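# Route a cable through a mesh tray, over its lip

## Task

Take the cable lying on the table next to the wire-mesh cable tray and place it along the tray's length. Bring one of its ends out across the drop-out lip mounted on the tray wall, and rest that end on the mat. When finished, the cable must have no kinks and must not fold back on itself at any point. The robot must not topple or be left leaning; either one means failure.

## Robot and tools

ROBOT. TidyBot++ has a single arm. It is a four-caster mobile base, 0.54 m long, 0.50 m wide and 0.38 m tall, carrying a seven-joint arm with a two-finger gripper. The shoulder sits 0.12 m ahead of the base centre and 0.68 m above the floor. Segment lengths are 0.42 m for the upper arm, 0.31 m for the forearm and 0.31 m from the wrist to the hand point. The arm begins folded with the hand pointing down, projecting up to 0.08 m beyond the base front. A downward-pointing hand can rise to about 0.94 m only when it is close to the base. base_camera is fixed on the base and looks forward and down. wrist_camera looks along the hand.

FRAMES. Base frame: the origin is on the floor under the base centre, x points forward, y left, z up, in metres. hand_pose and hand_target use this frame. Each is x, y, z of the point between the finger pads, then a quaternion qw, qx, qy, qz. The hand's z axis runs out along the fingers, and the fingers close along its y axis. base_odometry is in the odometry frame, which is the base frame as it was at the start of the scene. It is computed from wheel turns, so slipping is counted as travel. Heading is in rad, positive to the left, within -3.142..3.142.

move. Every key is optional. Keys other than cameras and blocking make up one action, and its motions all start together.
- base: an object holding one or more offsets measured from where the base is now, along its current axes. translate_m is -2..2 m, forward positive. strafe_m is -2..2 m, left positive. rotate_rad is -6.3..6.3 rad, counter-clockwise positive.
- joints: an object of absolute targets keyed by name. joint_1_rad (any angle; positive turns the arm clockwise seen from above). joint_2_rad, the shoulder, -2.249..2.249 (0 is upright, positive leans forward). joint_3_rad (any angle). joint_4_rad, the elbow, -2.579..2.579 (with joint_3 at 3.14, negative bends the forearm forward). joint_5_rad (any angle). joint_6_rad, the wrist, -2.099..2.099. joint_7_rad (any angle; at 1.57 with the hand down, the fingers open left/right). gripper_pos runs 0..1, where 0 is open with an 85 mm gap and 1 is closed. Joints marked any angle take the shorter way round, so send steps of less than half a turn.
- target: one flat list of 7 numbers [x, y, z, qw, qx, qy, qz], an absolute hand pose in the base frame in metres. With target, joints may contain only gripper_pos.
- speeds: caps for this action only. translate_m and strafe_m take 0.05..0.5 m/s; when both are used, give the cap under only one of them. rotate_rad takes 0.1..1.57 rad/s.
- cameras: a list drawn from base_camera, wrist_camera, all. [] returns no images.
- blocking: true (the default) waits until everything is at rest. false returns after about 0.5 s while the motion carries on.
An unknown key makes the call invalid. A value out of range gets it refused, and then the remaining move/wait/finished_scene calls in that reply are skipped.

wait(seconds 0..10, cameras) gives the state without commanding anything. stop(cameras) brakes every running motion. zoom_image(camera, region [x0,y0,x1,y1] in pixels, at most 504x504) enlarges part of the latest image from that camera. finished_scene(scene = the current scene number) ends the scene and cannot be undone. The cable has to stay in place without the robot.

RESULTS. The move line reads done, or otherwise the worst status. base_status, joint_status and hand_status report done, moving, off_target, not_followed, contact_stop, time_out, torque_fault or limit_stop_at_motor_heat. hand_status counts as done within 10 mm and 2 degrees. joint_positions gives the readings. hand_target is the pose the hand would reach if every joint were at its target. motor_effort is in percent of maximum, with the peak of the last action in brackets. base_tilt is in degrees, and forward and right are positive. on_its_own lists motions you did not command. pictures gives the order of the images. Lines such as joint command not followed, pose unreachable, ARM HIT, MOTOR HOT and OVER-TEMPERATURE FAULT are warnings. A contact_stop, time_out or torque fault cancels the calls that follow it in the same reply.

PRACTICE. Target moves usually stop within about 3 cm of the goal. To correct, add (wanted minus hand_pose) to the last target. To keep a hand that carries something still, send hand_target again, not hand_pose. The arm sags when loaded. Never command a joint to the angle it currently reads while it is holding something. The arm does not steer around the table. Targets low, forward and close in front of the base can end badly or strike the base. When a held cable touches a surface, hand_pose stops going down and motor_effort shifts a little. Closed fingertips extend about 20 mm past the hand point.

AVOID. Do not let the arm catch on anything while the base drives or turns, because the robot can tip. Do not reach far out from the folded posture over nearby furniture, and do not swing a stretched arm sideways. Do not push hard, slam, drop the cable or open the fingers while it is moving. Do not squeeze a cable that is still resting on something at full force, or twist it hard. Expect the occasional brief tug on the held cable. Keep the arm from staying stretched out for long, since the motors overheat. Leave the cable in smooth curves with no kinks or doubling back, with one end lying on the mat beyond the lip.

Each tool is called after "Call:" by a JSON object that holds its "method" and its "body".

## Session

Call:
{"method": "move", "body": {}}

Scene clock: 0.00 s.
base_odometry: x=+0.000 y=+0.000 heading=+0.000
base_tilt: forward=+0.2 right=-0.2
base_status: not commanded
joint_positions: joint_1_rad=-0.023 joint_2_rad=-0.394 joint_3_rad=+3.163 joint_4_rad=-2.504 joint_5_rad=+0.045 joint_6_rad=-0.832 joint_7_rad=+1.580 gripper_pos=+0.000
joint_status: not commanded
motor_effort: joint_1_rad=+0 joint_2_rad=-2 joint_3_rad=+0 joint_4_rad=+15 joint_5_rad=+1 joint_6_rad=+2 joint_7_rad=+1
hand_pose: x=+0.2894 y=-0.0078 z=+0.6040 quat_wxyz=(+0.014, +0.995, +0.020, +0.100) (m; base frame)
hand_target: x=+0.2892 y=-0.0078 z=+0.6038 quat_wxyz=(+0.014, +0.995, +0.020, +0.099) (m; base frame)
hand_status: not commanded
pictures: base_camera, wrist_camera

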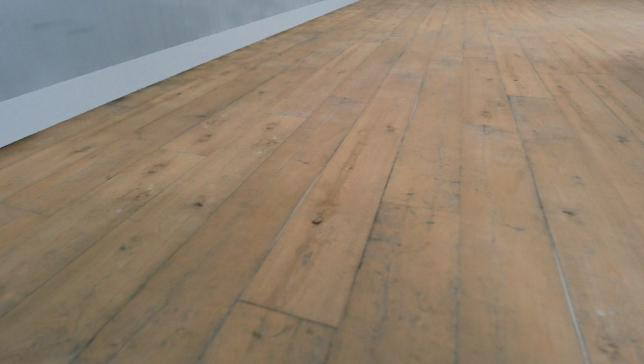

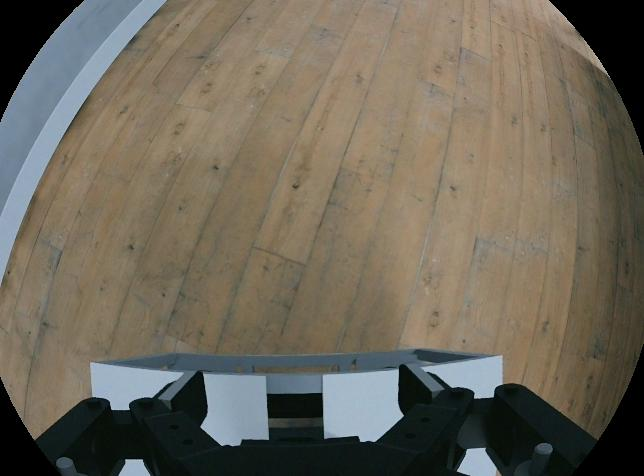

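Call:
{"method": "move", "body": {"joints": {"joint_6_rad": 0.3}, "base": {"rotate_rad": 1.2}}}

Call:
{"method": "move", "body": {"base": {"rotate_rad": 1.2}}}

Scene clock: 7.00 s.
move: done
base_odometry: x=+0.000 y=+0.000 heading=+1.200
base_tilt: forward=+0.2 right=+0.0
base_status: done
joint_positions: joint_1_rad=-0.024 joint_2_rad=-0.394 joint_3_rad=+3.162 joint_4_rad=-2.502 joint_5_rad=+0.045 joint_6_rad=+0.241 joint_7_rad=+1.580 gripper_pos=+0.000
joint_status: all done
motor_effort: joint_1_rad=+0(1) joint_2_rad=-6(7) joint_3_rad=+0(1) joint_4_rad=+20(20) joint_5_rad=+0(1) joint_6_rad=+8(8) joint_7_rad=+0(2)
hand_pose: x=+0.5255 y=+0.0055 z=+0.8183 quat_wxyz=(+0.007, +0.804, +0.024, +0.595) (m; base frame)
hand_target: x=+0.5297 y=+0.0060 z=+0.8347 quat_wxyz=(+0.007, +0.786, +0.024, +0.617) (m; base frame)
hand_status: not commanded
pictures: base_camera, wrist_camera
camera_calibration:
wrist_camera: T_world_to_cam=[[-0.0109821, -0.99994, -0.000506735, 0.012872], [-0.266871, 0.00341938, -0.963726, 0.991508], [0.96367, -0.0104486, -0.266892, -0.153458], [0, 0, 0, 1]] pos_world=[0.412629, 0.00787746, 0.914592]

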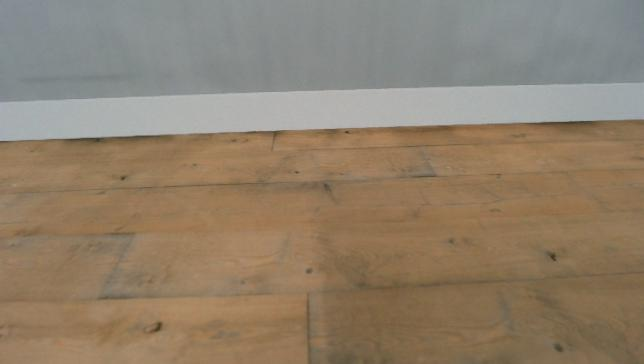

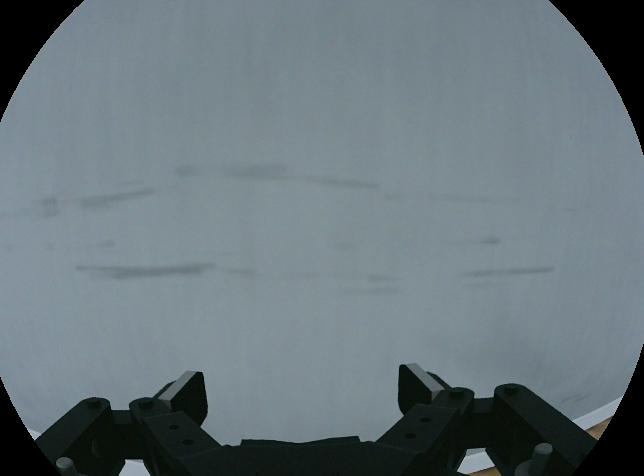

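Scene clock: 9.03 s.
move: done
base_odometry: x=+0.000 y=+0.000 heading=+2.399
base_tilt: forward=+0.1 right=-0.1
base_status: done
joint_positions: joint_1_rad=-0.024 joint_2_rad=-0.394 joint_3_rad=+3.162 joint_4_rad=-2.502 joint_5_rad=+0.045 joint_6_rad=+0.241 joint_7_rad=+1.580 gripper_pos=+0.000
joint_status: not commanded
motor_effort: joint_1_rad=+0(1) joint_2_rad=-6(7) joint_3_rad=+0(1) joint_4_rad=+20(20) joint_5_rad=+0(2) joint_6_rad=+8(8) joint_7_rad=+0(2)
hand_pose: x=+0.5255 y=+0.0057 z=+0.8183 quat_wxyz=(+0.007, +0.804, +0.024, +0.595) (m; base frame)
hand_target: x=+0.5297 y=+0.0060 z=+0.8347 quat_wxyz=(+0.007, +0.786, +0.024, +0.617) (m; base frame)
hand_status: not commanded
pictures: base_camera, wrist_camera
camera_calibration:
wrist_camera: T_world_to_cam=[[-0.0106372, -0.999943, -0.000446248, 0.0127906], [-0.266695, 0.00326716, -0.963776, 0.991511], [0.963722, -0.0101329, -0.266714, -0.153629], [0, 0, 0, 1]] pos_world=[0.412623, 0.00799377, 0.914625]

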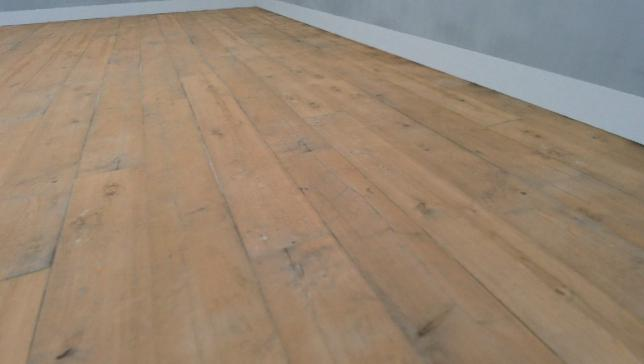

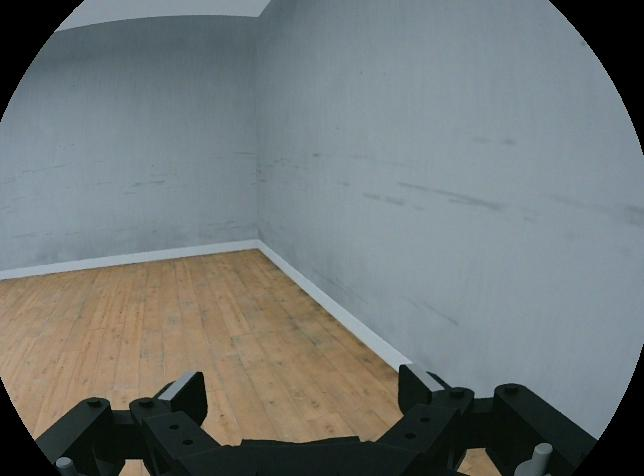

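Call:
{"method": "move", "body": {"base": {"rotate_rad": 1.3}}}

Call:
{"method": "move", "body": {"base": {"rotate_rad": 1.3}}}

Scene clock: 13.43 s.
move: done
base_odometry: x=+0.000 y=+0.000 heading=-2.585
base_tilt: forward=+0.2 right=-0.1
base_status: done
joint_positions: joint_1_rad=-0.024 joint_2_rad=-0.394 joint_3_rad=+3.162 joint_4_rad=-2.502 joint_5_rad=+0.045 joint_6_rad=+0.241 joint_7_rad=+1.580 gripper_pos=+0.000
joint_status: not commanded
motor_effort: joint_1_rad=+0(2) joint_2_rad=-6(7) joint_3_rad=+0(2) joint_4_rad=+20(20) joint_5_rad=+0(2) joint_6_rad=+7(8) joint_7_rad=+0(2)
hand_pose: x=+0.5255 y=+0.0058 z=+0.8184 quat_wxyz=(+0.007, +0.804, +0.025, +0.595) (m; base frame)
hand_target: x=+0.5297 y=+0.0060 z=+0.8347 quat_wxyz=(+0.007, +0.786, +0.024, +0.617) (m; base frame)
hand_status: not commanded
pictures: base_camera, wrist_camera
camera_calibration:
wrist_camera: T_world_to_cam=[[-0.0103511, -0.999946, -0.000385759, 0.0127163], [-0.266518, 0.00313072, -0.963825, 0.991514], [0.963774, -0.00987382, -0.266536, -0.1538], [0, 0, 0, 1]] pos_world=[0.412617, 0.00809282, 0.914658]

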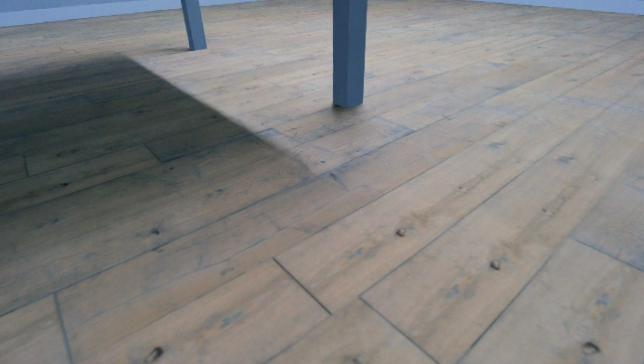

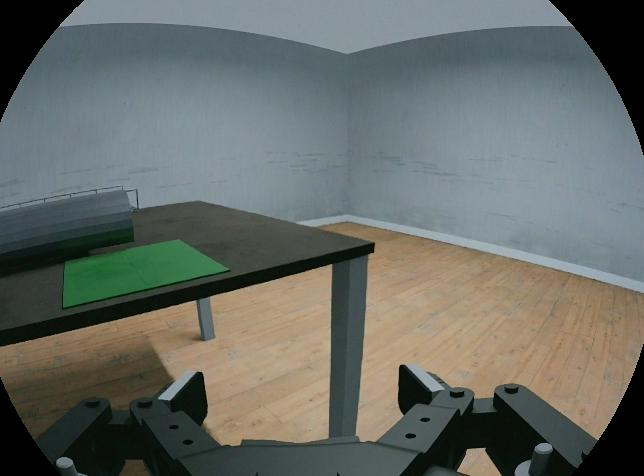

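Scene clock: 15.53 s.
move: done
base_odometry: x=+0.000 y=+0.000 heading=-1.285
base_tilt: forward=+0.2 right=-0.1
base_status: done
joint_positions: joint_1_rad=-0.024 joint_2_rad=-0.394 joint_3_rad=+3.162 joint_4_rad=-2.502 joint_5_rad=+0.045 joint_6_rad=+0.241 joint_7_rad=+1.580 gripper_pos=+0.000
joint_status: not commanded
motor_effort: joint_1_rad=+0(1) joint_2_rad=-6(8) joint_3_rad=+0(2) joint_4_rad=+19(20) joint_5_rad=+0(1) joint_6_rad=+8(8) joint_7_rad=+1(2)
hand_pose: x=+0.5255 y=+0.0059 z=+0.8184 quat_wxyz=(+0.007, +0.804, +0.025, +0.595) (m; base frame)
hand_target: x=+0.5297 y=+0.0060 z=+0.8347 quat_wxyz=(+0.007, +0.786, +0.024, +0.617) (m; base frame)
hand_status: not commanded
pictures: base_camera, wrist_camera
camera_calibration:
wrist_camera: T_world_to_cam=[[-0.0101231, -0.999949, -0.000343067, 0.0126603], [-0.266459, 0.0030282, -0.963841, 0.991515], [0.963793, -0.0096656, -0.266476, -0.153858], [0, 0, 0, 1]] pos_world=[0.412613, 0.00817001, 0.914668]

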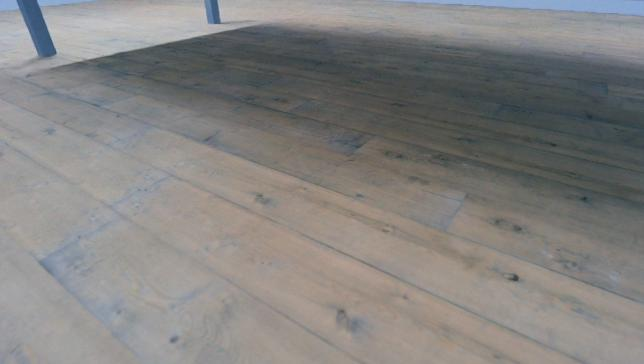

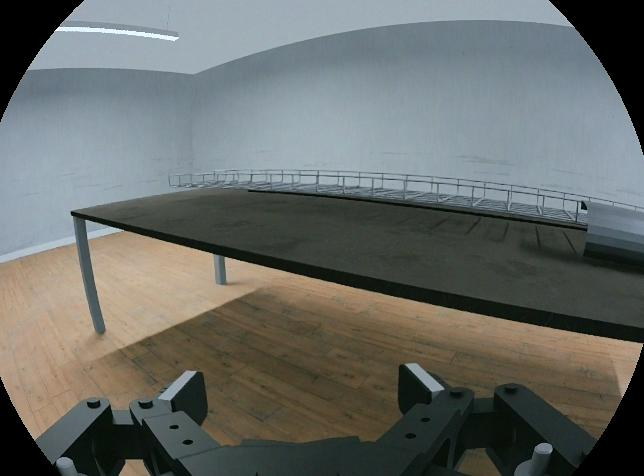

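Call:
{"method": "move", "body": {"base": {"rotate_rad": -0.35}, "joints": {"joint_2_rad": -0.2, "joint_4_rad": -2.0, "joint_6_rad": -0.1}}}

Scene clock: 21.13 s.
move: done
base_odometry: x=+0.000 y=+0.000 heading=-1.634
base_tilt: forward=+0.2 right=+0.0
base_status: done
joint_positions: joint_1_rad=-0.023 joint_2_rad=-0.216 joint_3_rad=+3.163 joint_4_rad=-2.015 joint_5_rad=+0.045 joint_6_rad=-0.053 joint_7_rad=+1.580 gripper_pos=+0.000
joint_status: all done
motor_effort: joint_1_rad=+1(2) joint_2_rad=-14(15) joint_3_rad=+0(2) joint_4_rad=+21(22) joint_5_rad=+0(2) joint_6_rad=+8(9) joint_7_rad=+1(2)
hand_pose: x=+0.6343 y=+0.0009 z=+0.9357 quat_wxyz=(+0.015, +0.799, +0.021, +0.601) (m; base frame)
hand_target: x=+0.6364 y=+0.0005 z=+0.9222 quat_wxyz=(+0.015, +0.813, +0.021, +0.582) (m; base frame)
hand_status: not commanded
pictures: base_camera, wrist_camera
camera_calibration:
wrist_camera: T_world_to_cam=[[-0.0252523, -0.999653, 0.00747685, 0.0111067], [-0.250593, -0.000910553, -0.968092, 1.12747], [0.967763, -0.0263202, -0.250483, -0.244998], [0, 0, 0, 1]] pos_world=[0.519916, 0.00568106, 1.03004]

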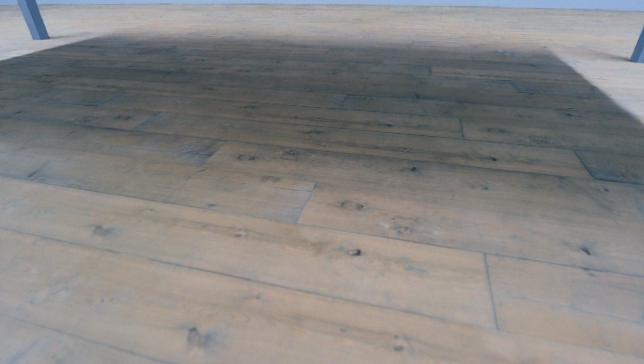

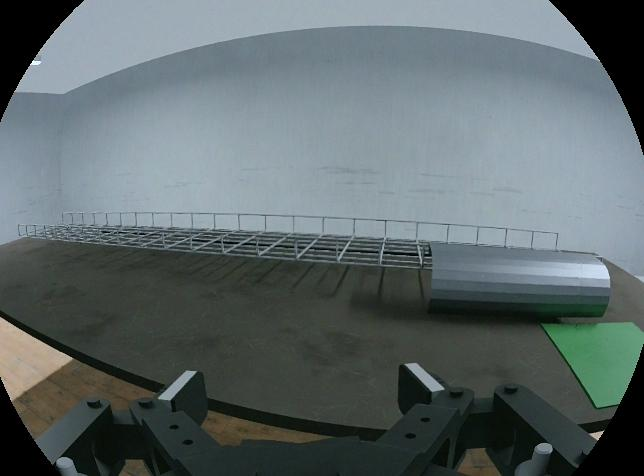

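Call:
{"method": "zoom_image", "body": {"camera": "wrist_camera", "region": [0, 150, 400, 400]}}

Call:
{"method": "zoom_image", "body": {"camera": "wrist_camera", "region": [344, 180, 644, 420]}}

Scaled by 1.260.

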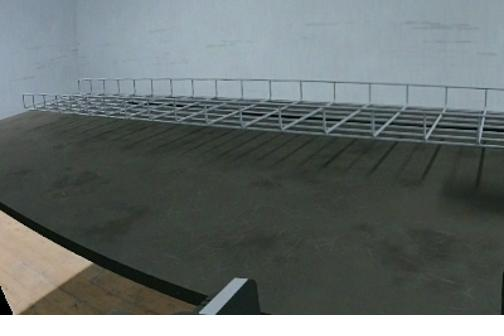

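Scaled by 1.680.

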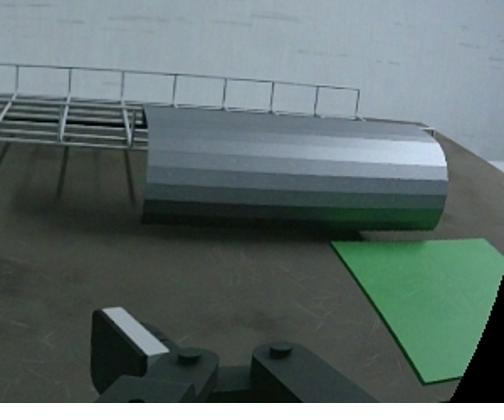

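Call:
{"method": "move", "body": {"base": {"translate_m": 0.35, "rotate_rad": 0.1}, "joints": {"joint_2_rad": 0.0, "joint_4_rad": -1.2, "joint_6_rad": -1.1}}}

Scene clock: 44.70 s.
move: done
base_odometry: x=-0.022 y=-0.350 heading=-1.533
base_tilt: forward=+0.2 right=-0.1
base_status: done
joint_positions: joint_1_rad=-0.027 joint_2_rad=-0.011 joint_3_rad=+3.158 joint_4_rad=-1.215 joint_5_rad=+0.045 joint_6_rad=-1.051 joint_7_rad=+1.580 gripper_pos=+0.000
joint_status: all done
motor_effort: joint_1_rad=+0(3) joint_2_rad=-22(24) joint_3_rad=-1(2) joint_4_rad=+20(23) joint_5_rad=+0(1) joint_6_rad=+6(9) joint_7_rad=+0(2)
hand_pose: x=+0.6491 y=-0.0053 z=+1.0190 quat_wxyz=(+0.022, +0.903, +0.011, +0.429) (m; base frame)
hand_target: x=+0.6443 y=-0.0099 z=+1.0093 quat_wxyz=(+0.024, +0.913, +0.007, +0.408) (m; base frame)
hand_status: not commanded
pictures: base_camera, wrist_camera
camera_calibration:
wrist_camera: T_world_to_cam=[[-0.053511, -0.998187, 0.0275467, 0.00252466], [-0.609438, 0.0107933, -0.79276, 1.26621], [0.791026, -0.0592094, -0.608911, 0.24115], [0, 0, 0, 1]] pos_world=[0.581059, 0.00313186, 1.15057]

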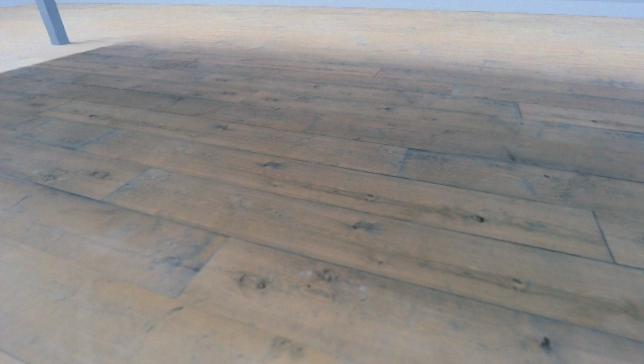

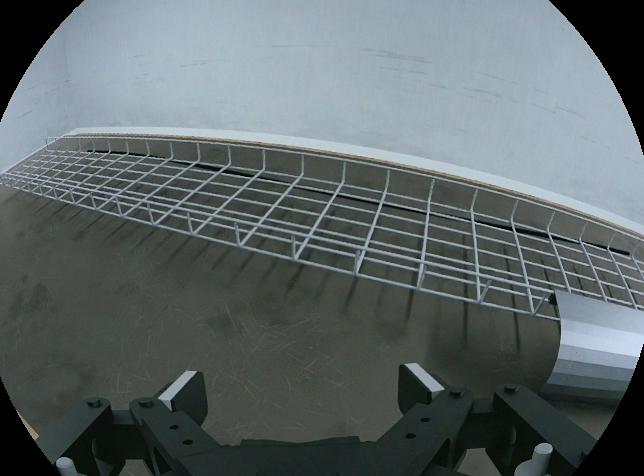

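Call:
{"method": "zoom_image", "body": {"camera": "wrist_camera", "region": [40, 110, 340, 260]}}

Call:
{"method": "zoom_image", "body": {"camera": "wrist_camera", "region": [340, 140, 640, 290]}}

Scaled by 1.680.

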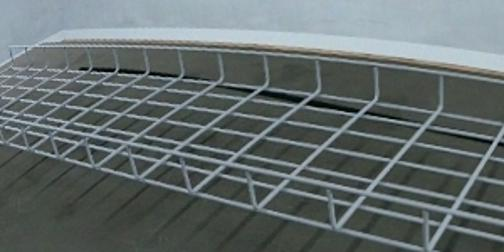

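Scaled by 1.680.

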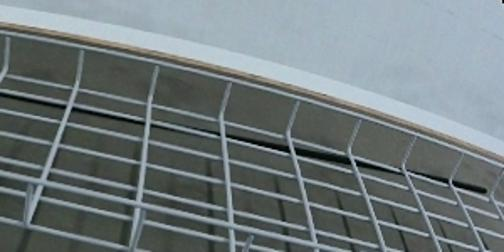

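Call:
{"method": "move", "body": {"base": {"translate_m": 0.1, "rotate_rad": -0.15}, "joints": {"joint_2_rad": 0.2, "joint_4_rad": -1.2, "joint_6_rad": -1.2, "joint_1_rad": 0.0, "joint_5_rad": 0.0, "joint_3_rad": 3.1416}}}

Scene clock: 60.33 s.
move: done
base_odometry: x=-0.018 y=-0.450 heading=-1.684
base_tilt: forward=+0.2 right=-0.1
base_status: done
joint_positions: joint_1_rad=+0.000 joint_2_rad=+0.201 joint_3_rad=+3.150 joint_4_rad=-1.206 joint_5_rad=+0.037 joint_6_rad=-1.150 joint_7_rad=+1.580 gripper_pos=+0.000
joint_status: all done
motor_effort: joint_1_rad=+1(4) joint_2_rad=-29(38) joint_3_rad=-1(3) joint_4_rad=+20(22) joint_5_rad=+0(2) joint_6_rad=+4(7) joint_7_rad=+0(2)
hand_pose: x=+0.6848 y=-0.0130 z=+0.8859 quat_wxyz=(+0.022, +0.957, +0.004, +0.288) (m; base frame)
hand_target: x=+0.6728 y=+0.0013 z=+0.8809 quat_wxyz=(+0.001, +0.964, +0.005, +0.267) (m; base frame)
hand_status: not commanded
pictures: base_camera, wrist_camera
camera_calibration:
wrist_camera: T_world_to_cam=[[-0.0634253, -0.997245, 0.0384752, -0.00246597], [-0.817677, 0.0298241, -0.574904, 1.13233], [0.572172, -0.0679238, -0.817316, 0.465791], [0, 0, 0, 1]] pos_world=[0.659215, -0.00459177, 1.03178]

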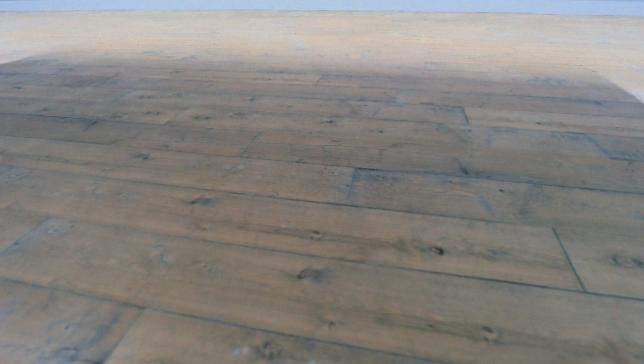

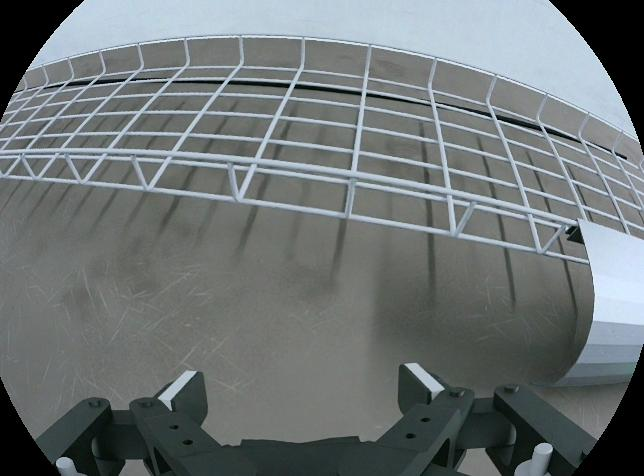

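Call:
{"method": "move", "body": {"joints": {"joint_2_rad": 0.0, "joint_4_rad": -1.2, "joint_6_rad": -1.1, "joint_1_rad": 0.9}}}

Call:
{"method": "move", "body": {"joints": {"joint_1_rad": -0.7}, "cameras": ["wrist_camera"]}}

Scene clock: 121.43 s.
move: done
base_odometry: x=-0.018 y=-0.450 heading=-1.684
base_tilt: forward=+0.2 right=-0.1
base_status: not commanded
joint_positions: joint_1_rad=+0.891 joint_2_rad=+0.013 joint_3_rad=+3.148 joint_4_rad=-1.206 joint_5_rad=+0.036 joint_6_rad=-1.151 joint_7_rad=+1.580 gripper_pos=+0.000
joint_status: all done
motor_effort: joint_1_rad=+0(2) joint_2_rad=-22(30) joint_3_rad=+0(2) joint_4_rad=+20(21) joint_5_rad=+0(1) joint_6_rad=+6(6) joint_7_rad=+1(2)
hand_pose: x=+0.4351 y=-0.4101 z=+0.9876 quat_wxyz=(+0.181, +0.837, -0.397, +0.330) (m; base frame)
hand_target: x=+0.4465 y=-0.4105 z=+1.0091 quat_wxyz=(+0.179, +0.824, -0.393, +0.367) (m; base frame)
hand_status: not commanded
pictures: base_camera, wrist_camera
camera_calibration:
wrist_camera: T_world_to_cam=[[-0.818093, -0.574533, 0.025217, 0.0966426], [-0.41551, 0.560203, -0.716606, 1.18093], [0.397588, -0.596728, -0.697022, 0.405121], [0, 0, 0, 1]] pos_world=[0.408678, -0.364287, 1.1262]

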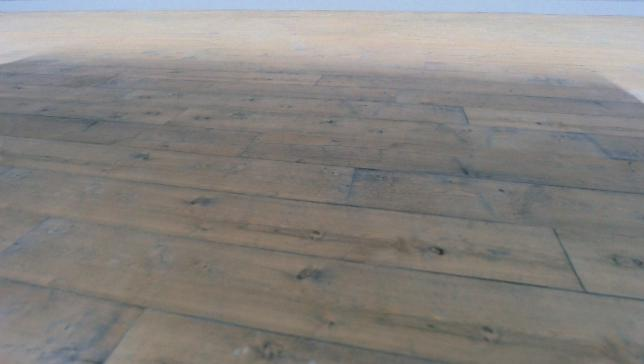

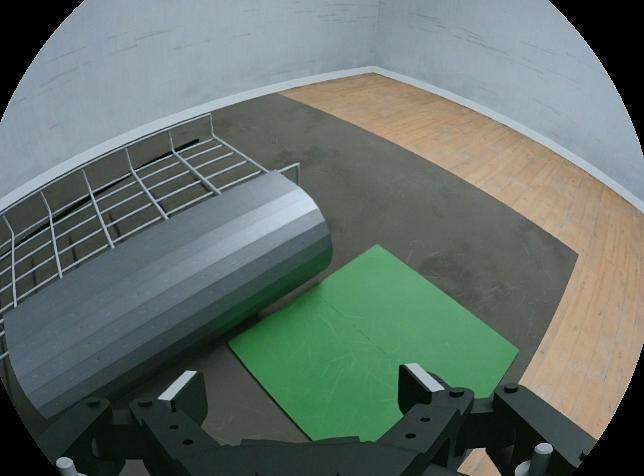

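Scene clock: 124.23 s.
move: done
base_odometry: x=-0.018 y=-0.450 heading=-1.684
base_tilt: forward=+0.2 right=-0.2
base_status: not commanded
joint_positions: joint_1_rad=-0.691 joint_2_rad=+0.013 joint_3_rad=+3.145 joint_4_rad=-1.206 joint_5_rad=+0.035 joint_6_rad=-1.151 joint_7_rad=+1.580 gripper_pos=+0.000
joint_status: all done
motor_effort: joint_1_rad=+0(2) joint_2_rad=-22(24) joint_3_rad=-1(2) joint_4_rad=+19(20) joint_5_rad=+1(1) joint_6_rad=+6(6) joint_7_rad=+1(2)
hand_pose: x=+0.5246 y=+0.3218 z=+0.9876 quat_wxyz=(-0.109, +0.871, +0.317, +0.360) (m; base frame)
hand_target: x=+0.5198 y=+0.3393 z=+1.0091 quat_wxyz=(-0.138, +0.856, +0.317, +0.384) (m; base frame)
hand_status: not commanded
pictures: wrist_camera
camera_calibration:
wrist_camera: T_world_to_cam=[[0.585713, -0.810174, 0.0236448, -0.0686954], [-0.555173, -0.422274, -0.716566, 1.19748], [0.590528, 0.406575, -0.697118, 0.382285], [0, 0, 0, 1]] pos_world=[0.479296, 0.294583, 1.1262]

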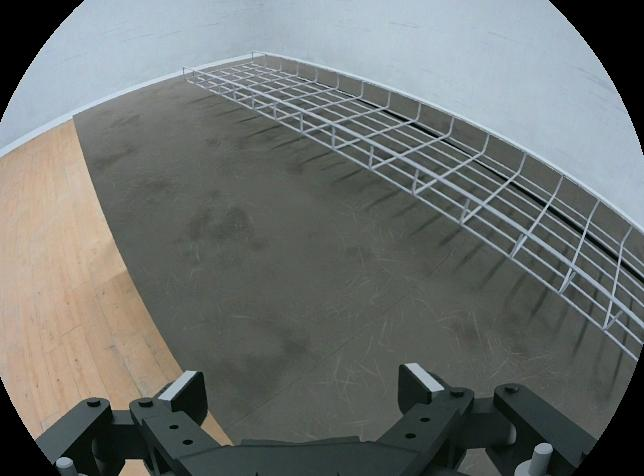

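Call:
{"method": "zoom_image", "body": {"camera": "wrist_camera", "region": [240, 40, 400, 160]}}

Call:
{"method": "zoom_image", "body": {"camera": "wrist_camera", "region": [400, 80, 644, 280]}}

Scaled by 3.150.

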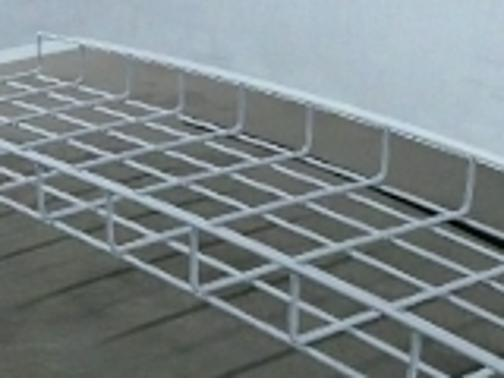

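Scaled by 2.066.

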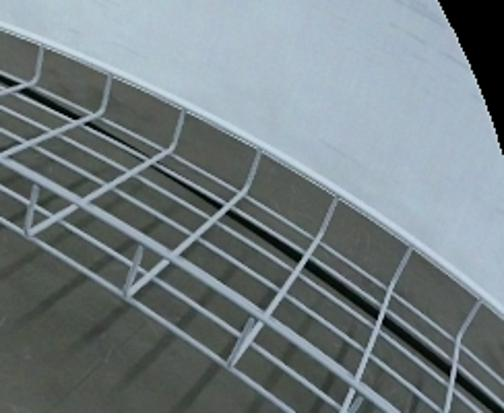

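Call:
{"method": "move", "body": {"base": {"translate_m": -0.486, "strafe_m": -1.654}, "joints": {"joint_1_rad": 0.0, "joint_2_rad": -0.2, "joint_4_rad": -1.8, "joint_6_rad": -0.6}, "cameras": ["wrist_camera"]}}

Scene clock: 318.87 s.
move: done
base_odometry: x=-1.607 y=+0.221 heading=-1.684
base_tilt: forward=+0.3 right=-0.1
base_status: done
joint_positions: joint_1_rad=-0.006 joint_2_rad=-0.187 joint_3_rad=+3.143 joint_4_rad=-1.778 joint_5_rad=+0.032 joint_6_rad=-0.659 joint_7_rad=+1.580 gripper_pos=+0.000
joint_status: all done
motor_effort: joint_1_rad=+0(3) joint_2_rad=-15(25) joint_3_rad=+0(2) joint_4_rad=+21(22) joint_5_rad=+0(2) joint_6_rad=+6(7) joint_7_rad=+0(2)
hand_pose: x=+0.5972 y=-0.0027 z=+0.8936 quat_wxyz=(+0.015, +0.902, +0.014, +0.431) (m; base frame)
hand_target: x=+0.6013 y=+0.0013 z=+0.9018 quat_wxyz=(+0.002, +0.891, +0.004, +0.454) (m; base frame)
hand_status: not commanded
pictures: wrist_camera
camera_calibration:
wrist_camera: T_world_to_cam=[[-0.0426907, -0.998942, 0.0171244, 0.00862788], [-0.606204, 0.0122747, -0.795215, 1.13539], [0.794163, -0.0443292, -0.606086, 0.201654], [0, 0, 0, 1]] pos_world=[0.528502, 0.00362133, 1.02495]

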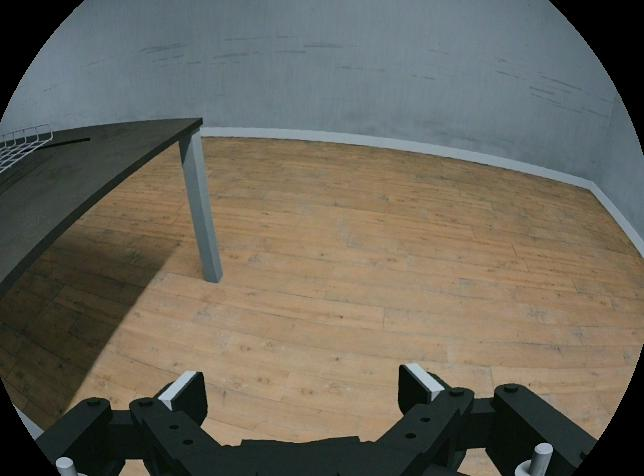

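Call:
{"method": "move", "body": {"base": {"translate_m": 1.423, "strafe_m": 0.025, "rotate_rad": 1.34}, "joints": {"joint_2_rad": 0.0, "joint_4_rad": -1.2, "joint_6_rad": -1.2}}}

Scene clock: 332.97 s.
move: done
base_odometry: x=-1.743 y=-1.196 heading=-0.344
base_tilt: forward=+0.1 right=-0.1
base_status: done
joint_positions: joint_1_rad=-0.002 joint_2_rad=-0.012 joint_3_rad=+3.142 joint_4_rad=-1.215 joint_5_rad=+0.031 joint_6_rad=-1.153 joint_7_rad=+1.580 gripper_pos=+0.000
joint_status: all done
motor_effort: joint_1_rad=+0(3) joint_2_rad=-20(23) joint_3_rad=-1(2) joint_4_rad=+20(22) joint_5_rad=+0(2) joint_6_rad=+6(7) joint_7_rad=+1(2)
hand_pose: x=+0.6275 y=-0.0070 z=+0.9956 quat_wxyz=(+0.017, +0.924, +0.005, +0.383) (m; base frame)
hand_target: x=+0.6223 y=+0.0013 z=+0.9869 quat_wxyz=(+0.002, +0.932, +0.005, +0.362) (m; base frame)
hand_status: not commanded
pictures: base_camera, wrist_camera
camera_calibration:
wrist_camera: T_world_to_cam=[[-0.0592589, -0.998049, 0.0196561, 0.0117788], [-0.686367, 0.0264393, -0.726775, 1.21718], [0.724837, -0.0565592, -0.686594, 0.362807], [0, 0, 0, 1]] pos_world=[0.573152, 0.0000945387, 1.13348]

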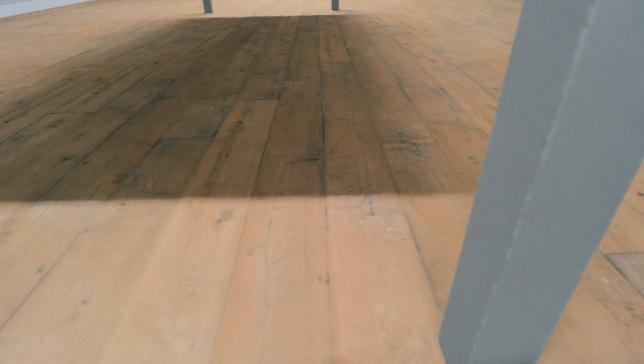

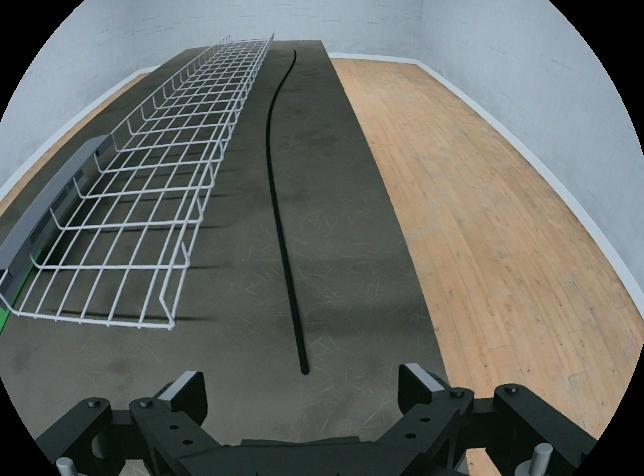

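Call:
{"method": "move", "body": {"base": {"translate_m": 0.12}, "joints": {"joint_1_rad": -0.02, "joint_2_rad": 0.513, "joint_4_rad": -0.846, "joint_6_rad": -1.434, "joint_5_rad": 0.0}}}

Scene clock: 366.23 s.
move: time_out
base_odometry: x=-1.637 y=-1.234 heading=-0.344
base_tilt: forward=+0.2 right=-0.1
base_status: translate_m time_out (by the wheels' count: +0.113 of +0.120)
joint_positions: joint_1_rad=-0.009 joint_2_rad=+0.506 joint_3_rad=+3.142 joint_4_rad=-0.860 joint_5_rad=+0.031 joint_6_rad=-1.386 joint_7_rad=+1.580 gripper_pos=+0.000
joint_status: all done
motor_effort: joint_1_rad=+0(3) joint_2_rad=-38(49) joint_3_rad=-1(2) joint_4_rad=+18(21) joint_5_rad=+0(2) joint_6_rad=+3(7) joint_7_rad=+0(2)
hand_pose: x=+0.7490 y=-0.0024 z=+0.8256 quat_wxyz=(+0.016, +0.981, +0.009, +0.193) (m; base frame)
hand_target: x=+0.7390 y=+0.0137 z=+0.8219 quat_wxyz=(-0.001, +0.985, +0.015, +0.173) (m; base frame)
hand_status: not commanded
pictures: base_camera, wrist_camera
camera_calibration:
wrist_camera: T_world_to_cam=[[-0.046274, -0.998101, 0.0406515, -0.000143069], [-0.913973, 0.0258806, -0.404949, 1.0816], [0.403128, -0.0558929, -0.913435, 0.586502], [0, 0, 0, 1]] pos_world=[0.752113, 0.00464606, 0.973731]

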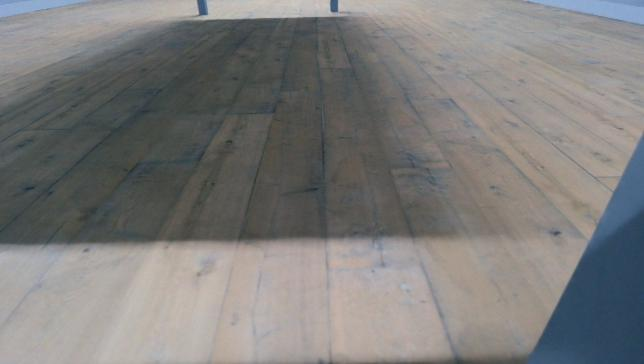

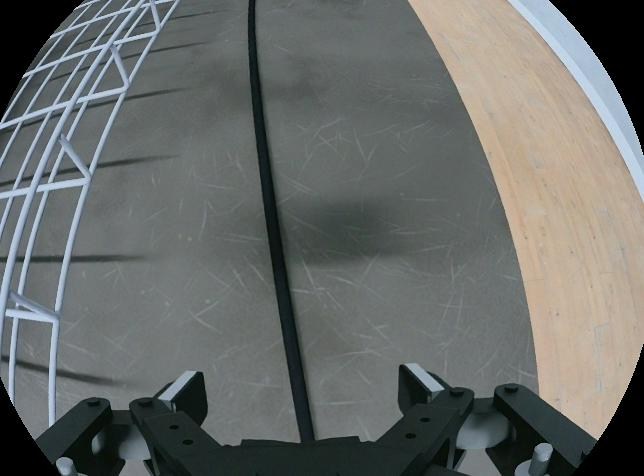

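Call:
{"method": "move", "body": {"base": {"translate_m": -0.02}, "joints": {"joint_2_rad": 0.549, "joint_4_rad": -0.979, "joint_6_rad": -1.309}}}

Scene clock: 381.13 s.
move: done
base_odometry: x=-1.656 y=-1.228 heading=-0.344
base_tilt: forward=+0.3 right=-0.1
base_status: done
joint_positions: joint_1_rad=-0.009 joint_2_rad=+0.545 joint_3_rad=+3.142 joint_4_rad=-0.962 joint_5_rad=+0.031 joint_6_rad=-1.355 joint_7_rad=+1.580 gripper_pos=+0.000
joint_status: all done
motor_effort: joint_1_rad=+1(1) joint_2_rad=-39(43) joint_3_rad=-1(1) joint_4_rad=+17(20) joint_5_rad=+1(1) joint_6_rad=+2(4) joint_7_rad=+1(1)
hand_pose: x=+0.7366 y=-0.0025 z=+0.7623 quat_wxyz=(+0.016, +0.990, +0.010, +0.139) (m; base frame)
hand_target: x=+0.7458 y=+0.0139 z=+0.7572 quat_wxyz=(-0.001, +0.988, +0.015, +0.152) (m; base frame)
hand_status: not commanded
pictures: base_camera, wrist_camera
camera_calibration:
wrist_camera: T_world_to_cam=[[-0.0405351, -0.998092, 0.0465732, -0.00694233], [-0.952945, 0.024603, -0.302142, 0.995043], [0.300419, -0.056629, -0.952125, 0.638817], [0, 0, 0, 1]] pos_world=[0.756027, 0.00476546, 0.9092]

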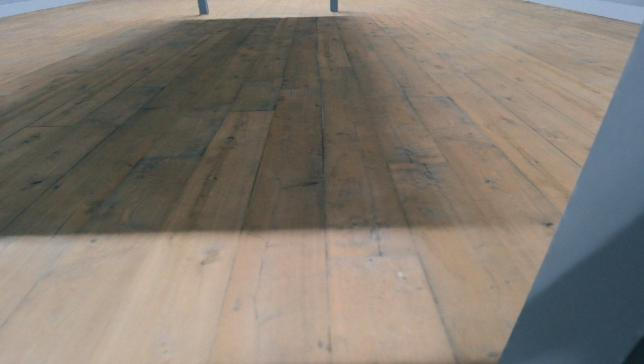

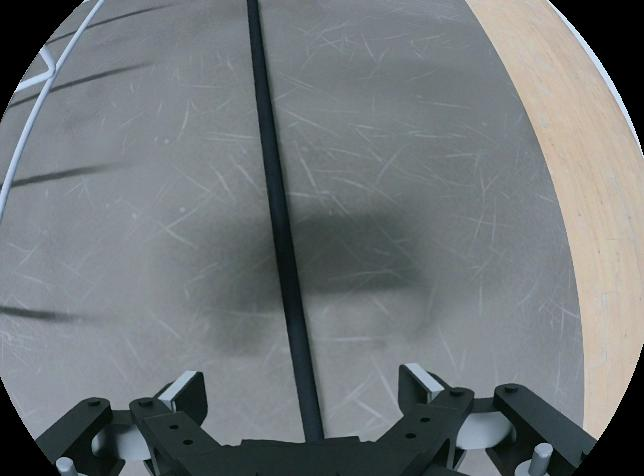

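Call:
{"method": "move", "body": {"joints": {"joint_2_rad": 0.572}, "cameras": ["wrist_camera"]}}

Call:
{"method": "move", "body": {"joints": {"gripper_pos": 0.9}, "cameras": ["wrist_camera"]}}

Scene clock: 388.23 s.
move: done
base_odometry: x=-1.656 y=-1.228 heading=-0.344
base_tilt: forward=+0.2 right=-0.1
base_status: not commanded
joint_positions: joint_1_rad=-0.009 joint_2_rad=+0.559 joint_3_rad=+3.142 joint_4_rad=-0.963 joint_5_rad=+0.031 joint_6_rad=-1.355 joint_7_rad=+1.580 gripper_pos=+0.000
joint_status: all done
motor_effort: joint_1_rad=+0(1) joint_2_rad=-40(42) joint_3_rad=-1(1) joint_4_rad=+18(19) joint_5_rad=+0(1) joint_6_rad=+2(2) joint_7_rad=+0(2)
hand_pose: x=+0.7376 y=-0.0025 z=+0.7539 quat_wxyz=(+0.016, +0.991, +0.011, +0.132) (m; base frame)
hand_target: x=+0.7474 y=+0.0139 z=+0.7428 quat_wxyz=(-0.001, +0.990, +0.015, +0.140) (m; base frame)
hand_status: not commanded
pictures: wrist_camera
camera_calibration:
wrist_camera: T_world_to_cam=[[-0.0398968, -0.998086, 0.0472487, -0.00748383], [-0.956968, 0.024565, -0.289151, 0.986616], [0.287437, -0.0567518, -0.956117, 0.643139], [0, 0, 0, 1]] pos_world=[0.758999, 0.00479356, 0.900551]

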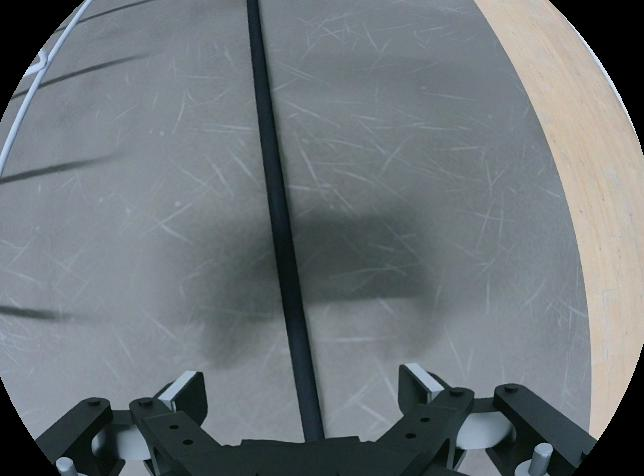

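Scene clock: 389.27 s.
move: done
base_odometry: x=-1.656 y=-1.228 heading=-0.344
base_tilt: forward=+0.2 right=-0.1
base_status: not commanded
joint_positions: joint_1_rad=-0.009 joint_2_rad=+0.559 joint_3_rad=+3.142 joint_4_rad=-0.963 joint_5_rad=+0.031 joint_6_rad=-1.355 joint_7_rad=+1.580 gripper_pos=+0.900
joint_status: all done
motor_effort: joint_1_rad=-1(1) joint_2_rad=-41(41) joint_3_rad=-1(1) joint_4_rad=+18(19) joint_5_rad=+0(1) joint_6_rad=+2(3) joint_7_rad=+1(1)
hand_pose: x=+0.7376 y=-0.0025 z=+0.7539 quat_wxyz=(+0.016, +0.991, +0.011, +0.132) (m; base frame)
hand_target: x=+0.7474 y=+0.0139 z=+0.7428 quat_wxyz=(-0.001, +0.990, +0.015, +0.140) (m; base frame)
hand_status: not commanded
pictures: wrist_camera
camera_calibration:
wrist_camera: T_world_to_cam=[[-0.0398968, -0.998086, 0.0472487, -0.00748383], [-0.956968, 0.024565, -0.289151, 0.986616], [0.287437, -0.0567518, -0.956117, 0.643139], [0, 0, 0, 1]] pos_world=[0.758999, 0.00479356, 0.900551]

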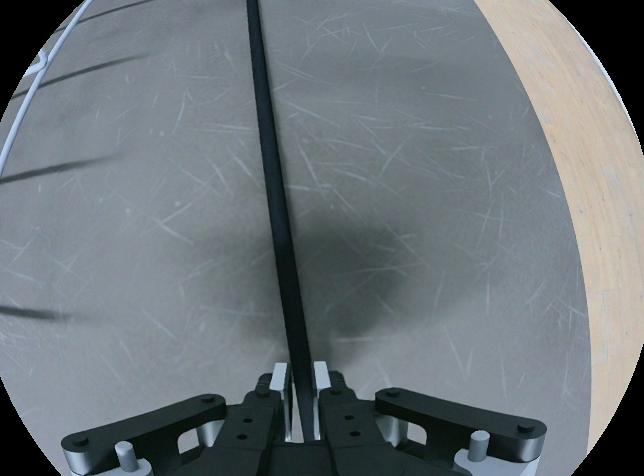

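Call:
{"method": "zoom_image", "body": {"camera": "wrist_camera", "region": [240, 330, 360, 450]}}

Scaled by 4.200.

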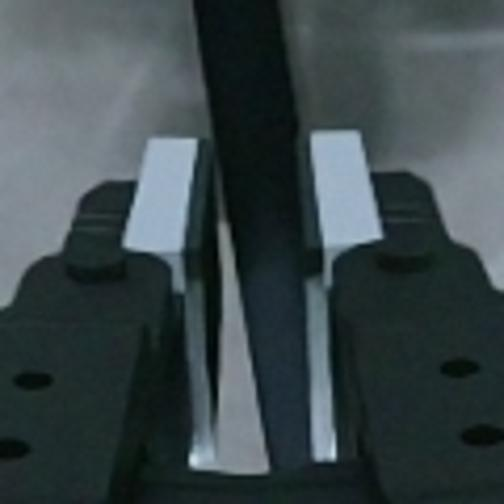

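Call:
{"method": "move", "body": {"joints": {"gripper_pos": 0.5, "joint_2_rad": 0.6}, "cameras": []}}

Call:
{"method": "move", "body": {"joints": {"gripper_pos": 0.95}, "cameras": ["wrist_camera"]}}

Scene clock: 397.30 s.
move: done
base_odometry: x=-1.655 y=-1.228 heading=-0.344
base_tilt: forward=+0.2 right=+0.0
base_status: not commanded
joint_positions: joint_1_rad=-0.010 joint_2_rad=+0.577 joint_3_rad=+3.142 joint_4_rad=-0.962 joint_5_rad=+0.031 joint_6_rad=-1.354 joint_7_rad=+1.580 gripper_pos=+0.500
joint_status: all done
motor_effort: joint_1_rad=-1(3) joint_2_rad=-38(42) joint_3_rad=-1(3) joint_4_rad=+16(19) joint_5_rad=-1(1) joint_6_rad=+1(3) joint_7_rad=+0(2)
hand_pose: x=+0.7392 y=-0.0021 z=+0.7426 quat_wxyz=(+0.016, +0.992, +0.011, +0.124) (m; base frame)
hand_target: x=+0.7489 y=+0.0139 z=+0.7252 quat_wxyz=(-0.001, +0.992, +0.015, +0.126) (m; base frame)
hand_status: not commanded
pictures: none
No camera images: "cameras" was empty.

Scene clock: 398.10 s.
move: done
base_odometry: x=-1.655 y=-1.228 heading=-0.344
base_tilt: forward=+0.2 right=-0.1
base_status: not commanded
joint_positions: joint_1_rad=-0.019 joint_2_rad=+0.574 joint_3_rad=+3.142 joint_4_rad=-0.962 joint_5_rad=+0.026 joint_6_rad=-1.353 joint_7_rad=+1.580 gripper_pos=+0.932
joint_status: all done
motor_effort: joint_1_rad=+0(2) joint_2_rad=-34(37) joint_3_rad=+0(1) joint_4_rad=+15(16) joint_5_rad=+1(2) joint_6_rad=+2(3) joint_7_rad=+1(2)
hand_pose: x=+0.7393 y=+0.0052 z=+0.7449 quat_wxyz=(+0.012, +0.992, +0.015, +0.126) (m; base frame)
hand_target: x=+0.7489 y=+0.0139 z=+0.7252 quat_wxyz=(-0.001, +0.992, +0.015, +0.126) (m; base frame)
hand_status: not commanded
pictures: wrist_camera
camera_calibration:
wrist_camera: T_world_to_cam=[[-0.0293475, -0.998665, 0.0424979, -0.00356897], [-0.960758, 0.0164502, -0.276898, 0.979158], [0.27583, -0.0489565, -0.959959, 0.645823], [0, 0, 0, 1]] pos_world=[0.762492, 0.0119457, 0.891243]

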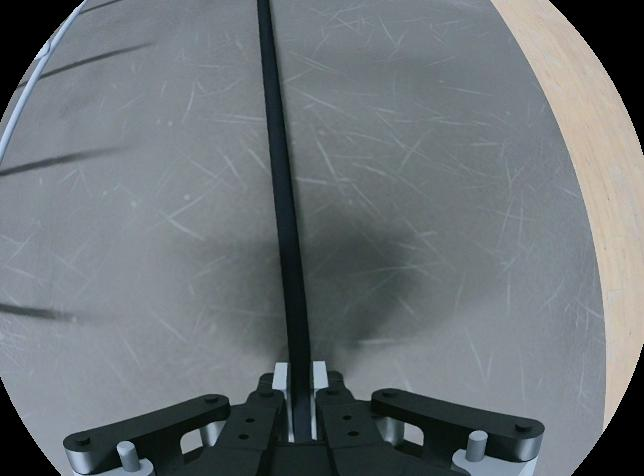

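Call:
{"method": "move", "body": {"joints": {"joint_2_rad": 0.5}, "cameras": []}}

Call:
{"method": "move", "body": {"joints": {"gripper_pos": 1.0}, "cameras": ["wrist_camera"]}}

Scene clock: 404.53 s.
move: done
base_odometry: x=-1.655 y=-1.228 heading=-0.344
base_tilt: forward=+0.2 right=-0.1
base_status: not commanded
joint_positions: joint_1_rad=-0.019 joint_2_rad=+0.507 joint_3_rad=+3.142 joint_4_rad=-0.967 joint_5_rad=+0.026 joint_6_rad=-1.353 joint_7_rad=+1.580 gripper_pos=+0.932
joint_status: all done
motor_effort: joint_1_rad=+0(1) joint_2_rad=-39(44) joint_3_rad=-1(1) joint_4_rad=+19(19) joint_5_rad=-1(1) joint_6_rad=+3(3) joint_7_rad=+0(2)
hand_pose: x=+0.7324 y=+0.0051 z=+0.7839 quat_wxyz=(+0.012, +0.987, +0.015, +0.156) (m; base frame)
hand_target: x=+0.7414 y=+0.0138 z=+0.7878 quat_wxyz=(-0.001, +0.984, +0.015, +0.176) (m; base frame)
hand_status: not commanded
pictures: none
No camera images: "cameras" was empty.

Scene clock: 405.00 s.
move: off_target
base_odometry: x=-1.655 y=-1.228 heading=-0.344
base_tilt: forward=+0.2 right=-0.1
base_status: not commanded
joint_positions: joint_1_rad=-0.019 joint_2_rad=+0.507 joint_3_rad=+3.142 joint_4_rad=-0.967 joint_5_rad=+0.026 joint_6_rad=-1.353 joint_7_rad=+1.580 gripper_pos=+0.945
joint_status: gripper_pos off_target (ended at +0.945, target +1.000)
motor_effort: joint_1_rad=+0(0) joint_2_rad=-39(39) joint_3_rad=-1(1) joint_4_rad=+19(19) joint_5_rad=+1(1) joint_6_rad=+3(3) joint_7_rad=+1(2)
hand_pose: x=+0.7324 y=+0.0051 z=+0.7839 quat_wxyz=(+0.012, +0.987, +0.015, +0.156) (m; base frame)
hand_target: x=+0.7414 y=+0.0138 z=+0.7878 quat_wxyz=(-0.001, +0.984, +0.015, +0.176) (m; base frame)
hand_status: not commanded
pictures: wrist_camera
camera_calibration:
wrist_camera: T_world_to_cam=[[-0.0318659, -0.998714, 0.0394321, -0.00131352], [-0.941923, 0.0168111, -0.335407, 1.0154], [0.334313, -0.0478301, -0.941248, 0.627663], [0, 0, 0, 1]] pos_world=[0.746551, 0.0116394, 0.93141]

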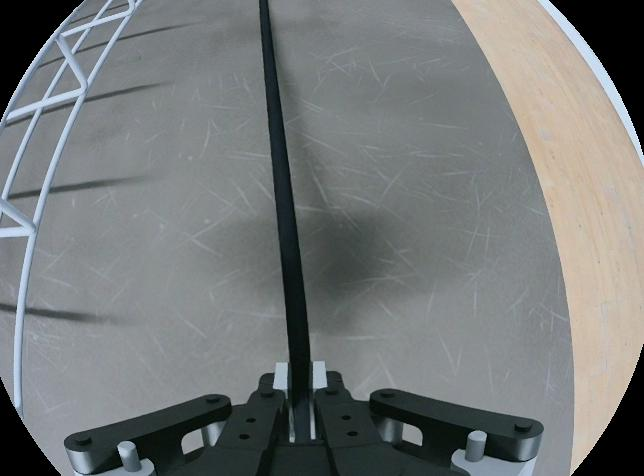

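Call:
{"method": "move", "body": {"base": {"translate_m": -0.04}, "joints": {"joint_2_rad": 0.396, "joint_4_rad": -0.522, "joint_6_rad": -1.95}}}

Scene clock: 465.13 s.
move: done
base_odometry: x=-1.693 y=-1.214 heading=-0.344
base_tilt: forward=+0.2 right=-0.1
base_status: done
joint_positions: joint_1_rad=-0.019 joint_2_rad=+0.402 joint_3_rad=+3.142 joint_4_rad=-0.537 joint_5_rad=+0.026 joint_6_rad=-1.897 joint_7_rad=+1.580 gripper_pos=+0.945
joint_status: all done
motor_effort: joint_1_rad=+0(1) joint_2_rad=-33(43) joint_3_rad=-1(1) joint_4_rad=+16(22) joint_5_rad=-1(2) joint_6_rad=+3(4) joint_7_rad=+0(2)
hand_pose: x=+0.6310 y=+0.0035 z=+0.9576 quat_wxyz=(+0.011, +0.988, +0.008, +0.152) (m; base frame)
hand_target: x=+0.6150 y=+0.0113 z=+0.9612 quat_wxyz=(-0.001, +0.991, +0.015, +0.136) (m; base frame)
hand_status: not commanded
pictures: base_camera, wrist_camera
camera_calibration:
wrist_camera: T_world_to_cam=[[-0.0443946, -0.9984, 0.0350092, -0.00090735], [-0.944603, 0.0305435, -0.32679, 0.971565], [0.325198, -0.0475775, -0.944448, 0.833822], [0, 0, 0, 1]] pos_world=[0.646546, 0.00909028, 1.10503]

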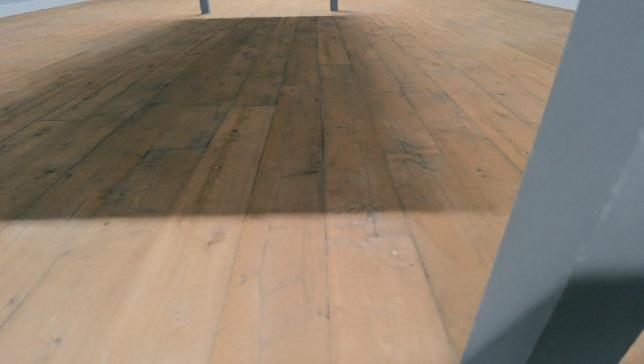

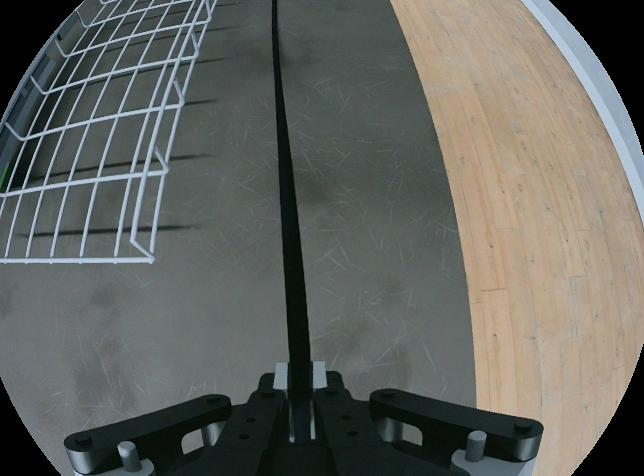

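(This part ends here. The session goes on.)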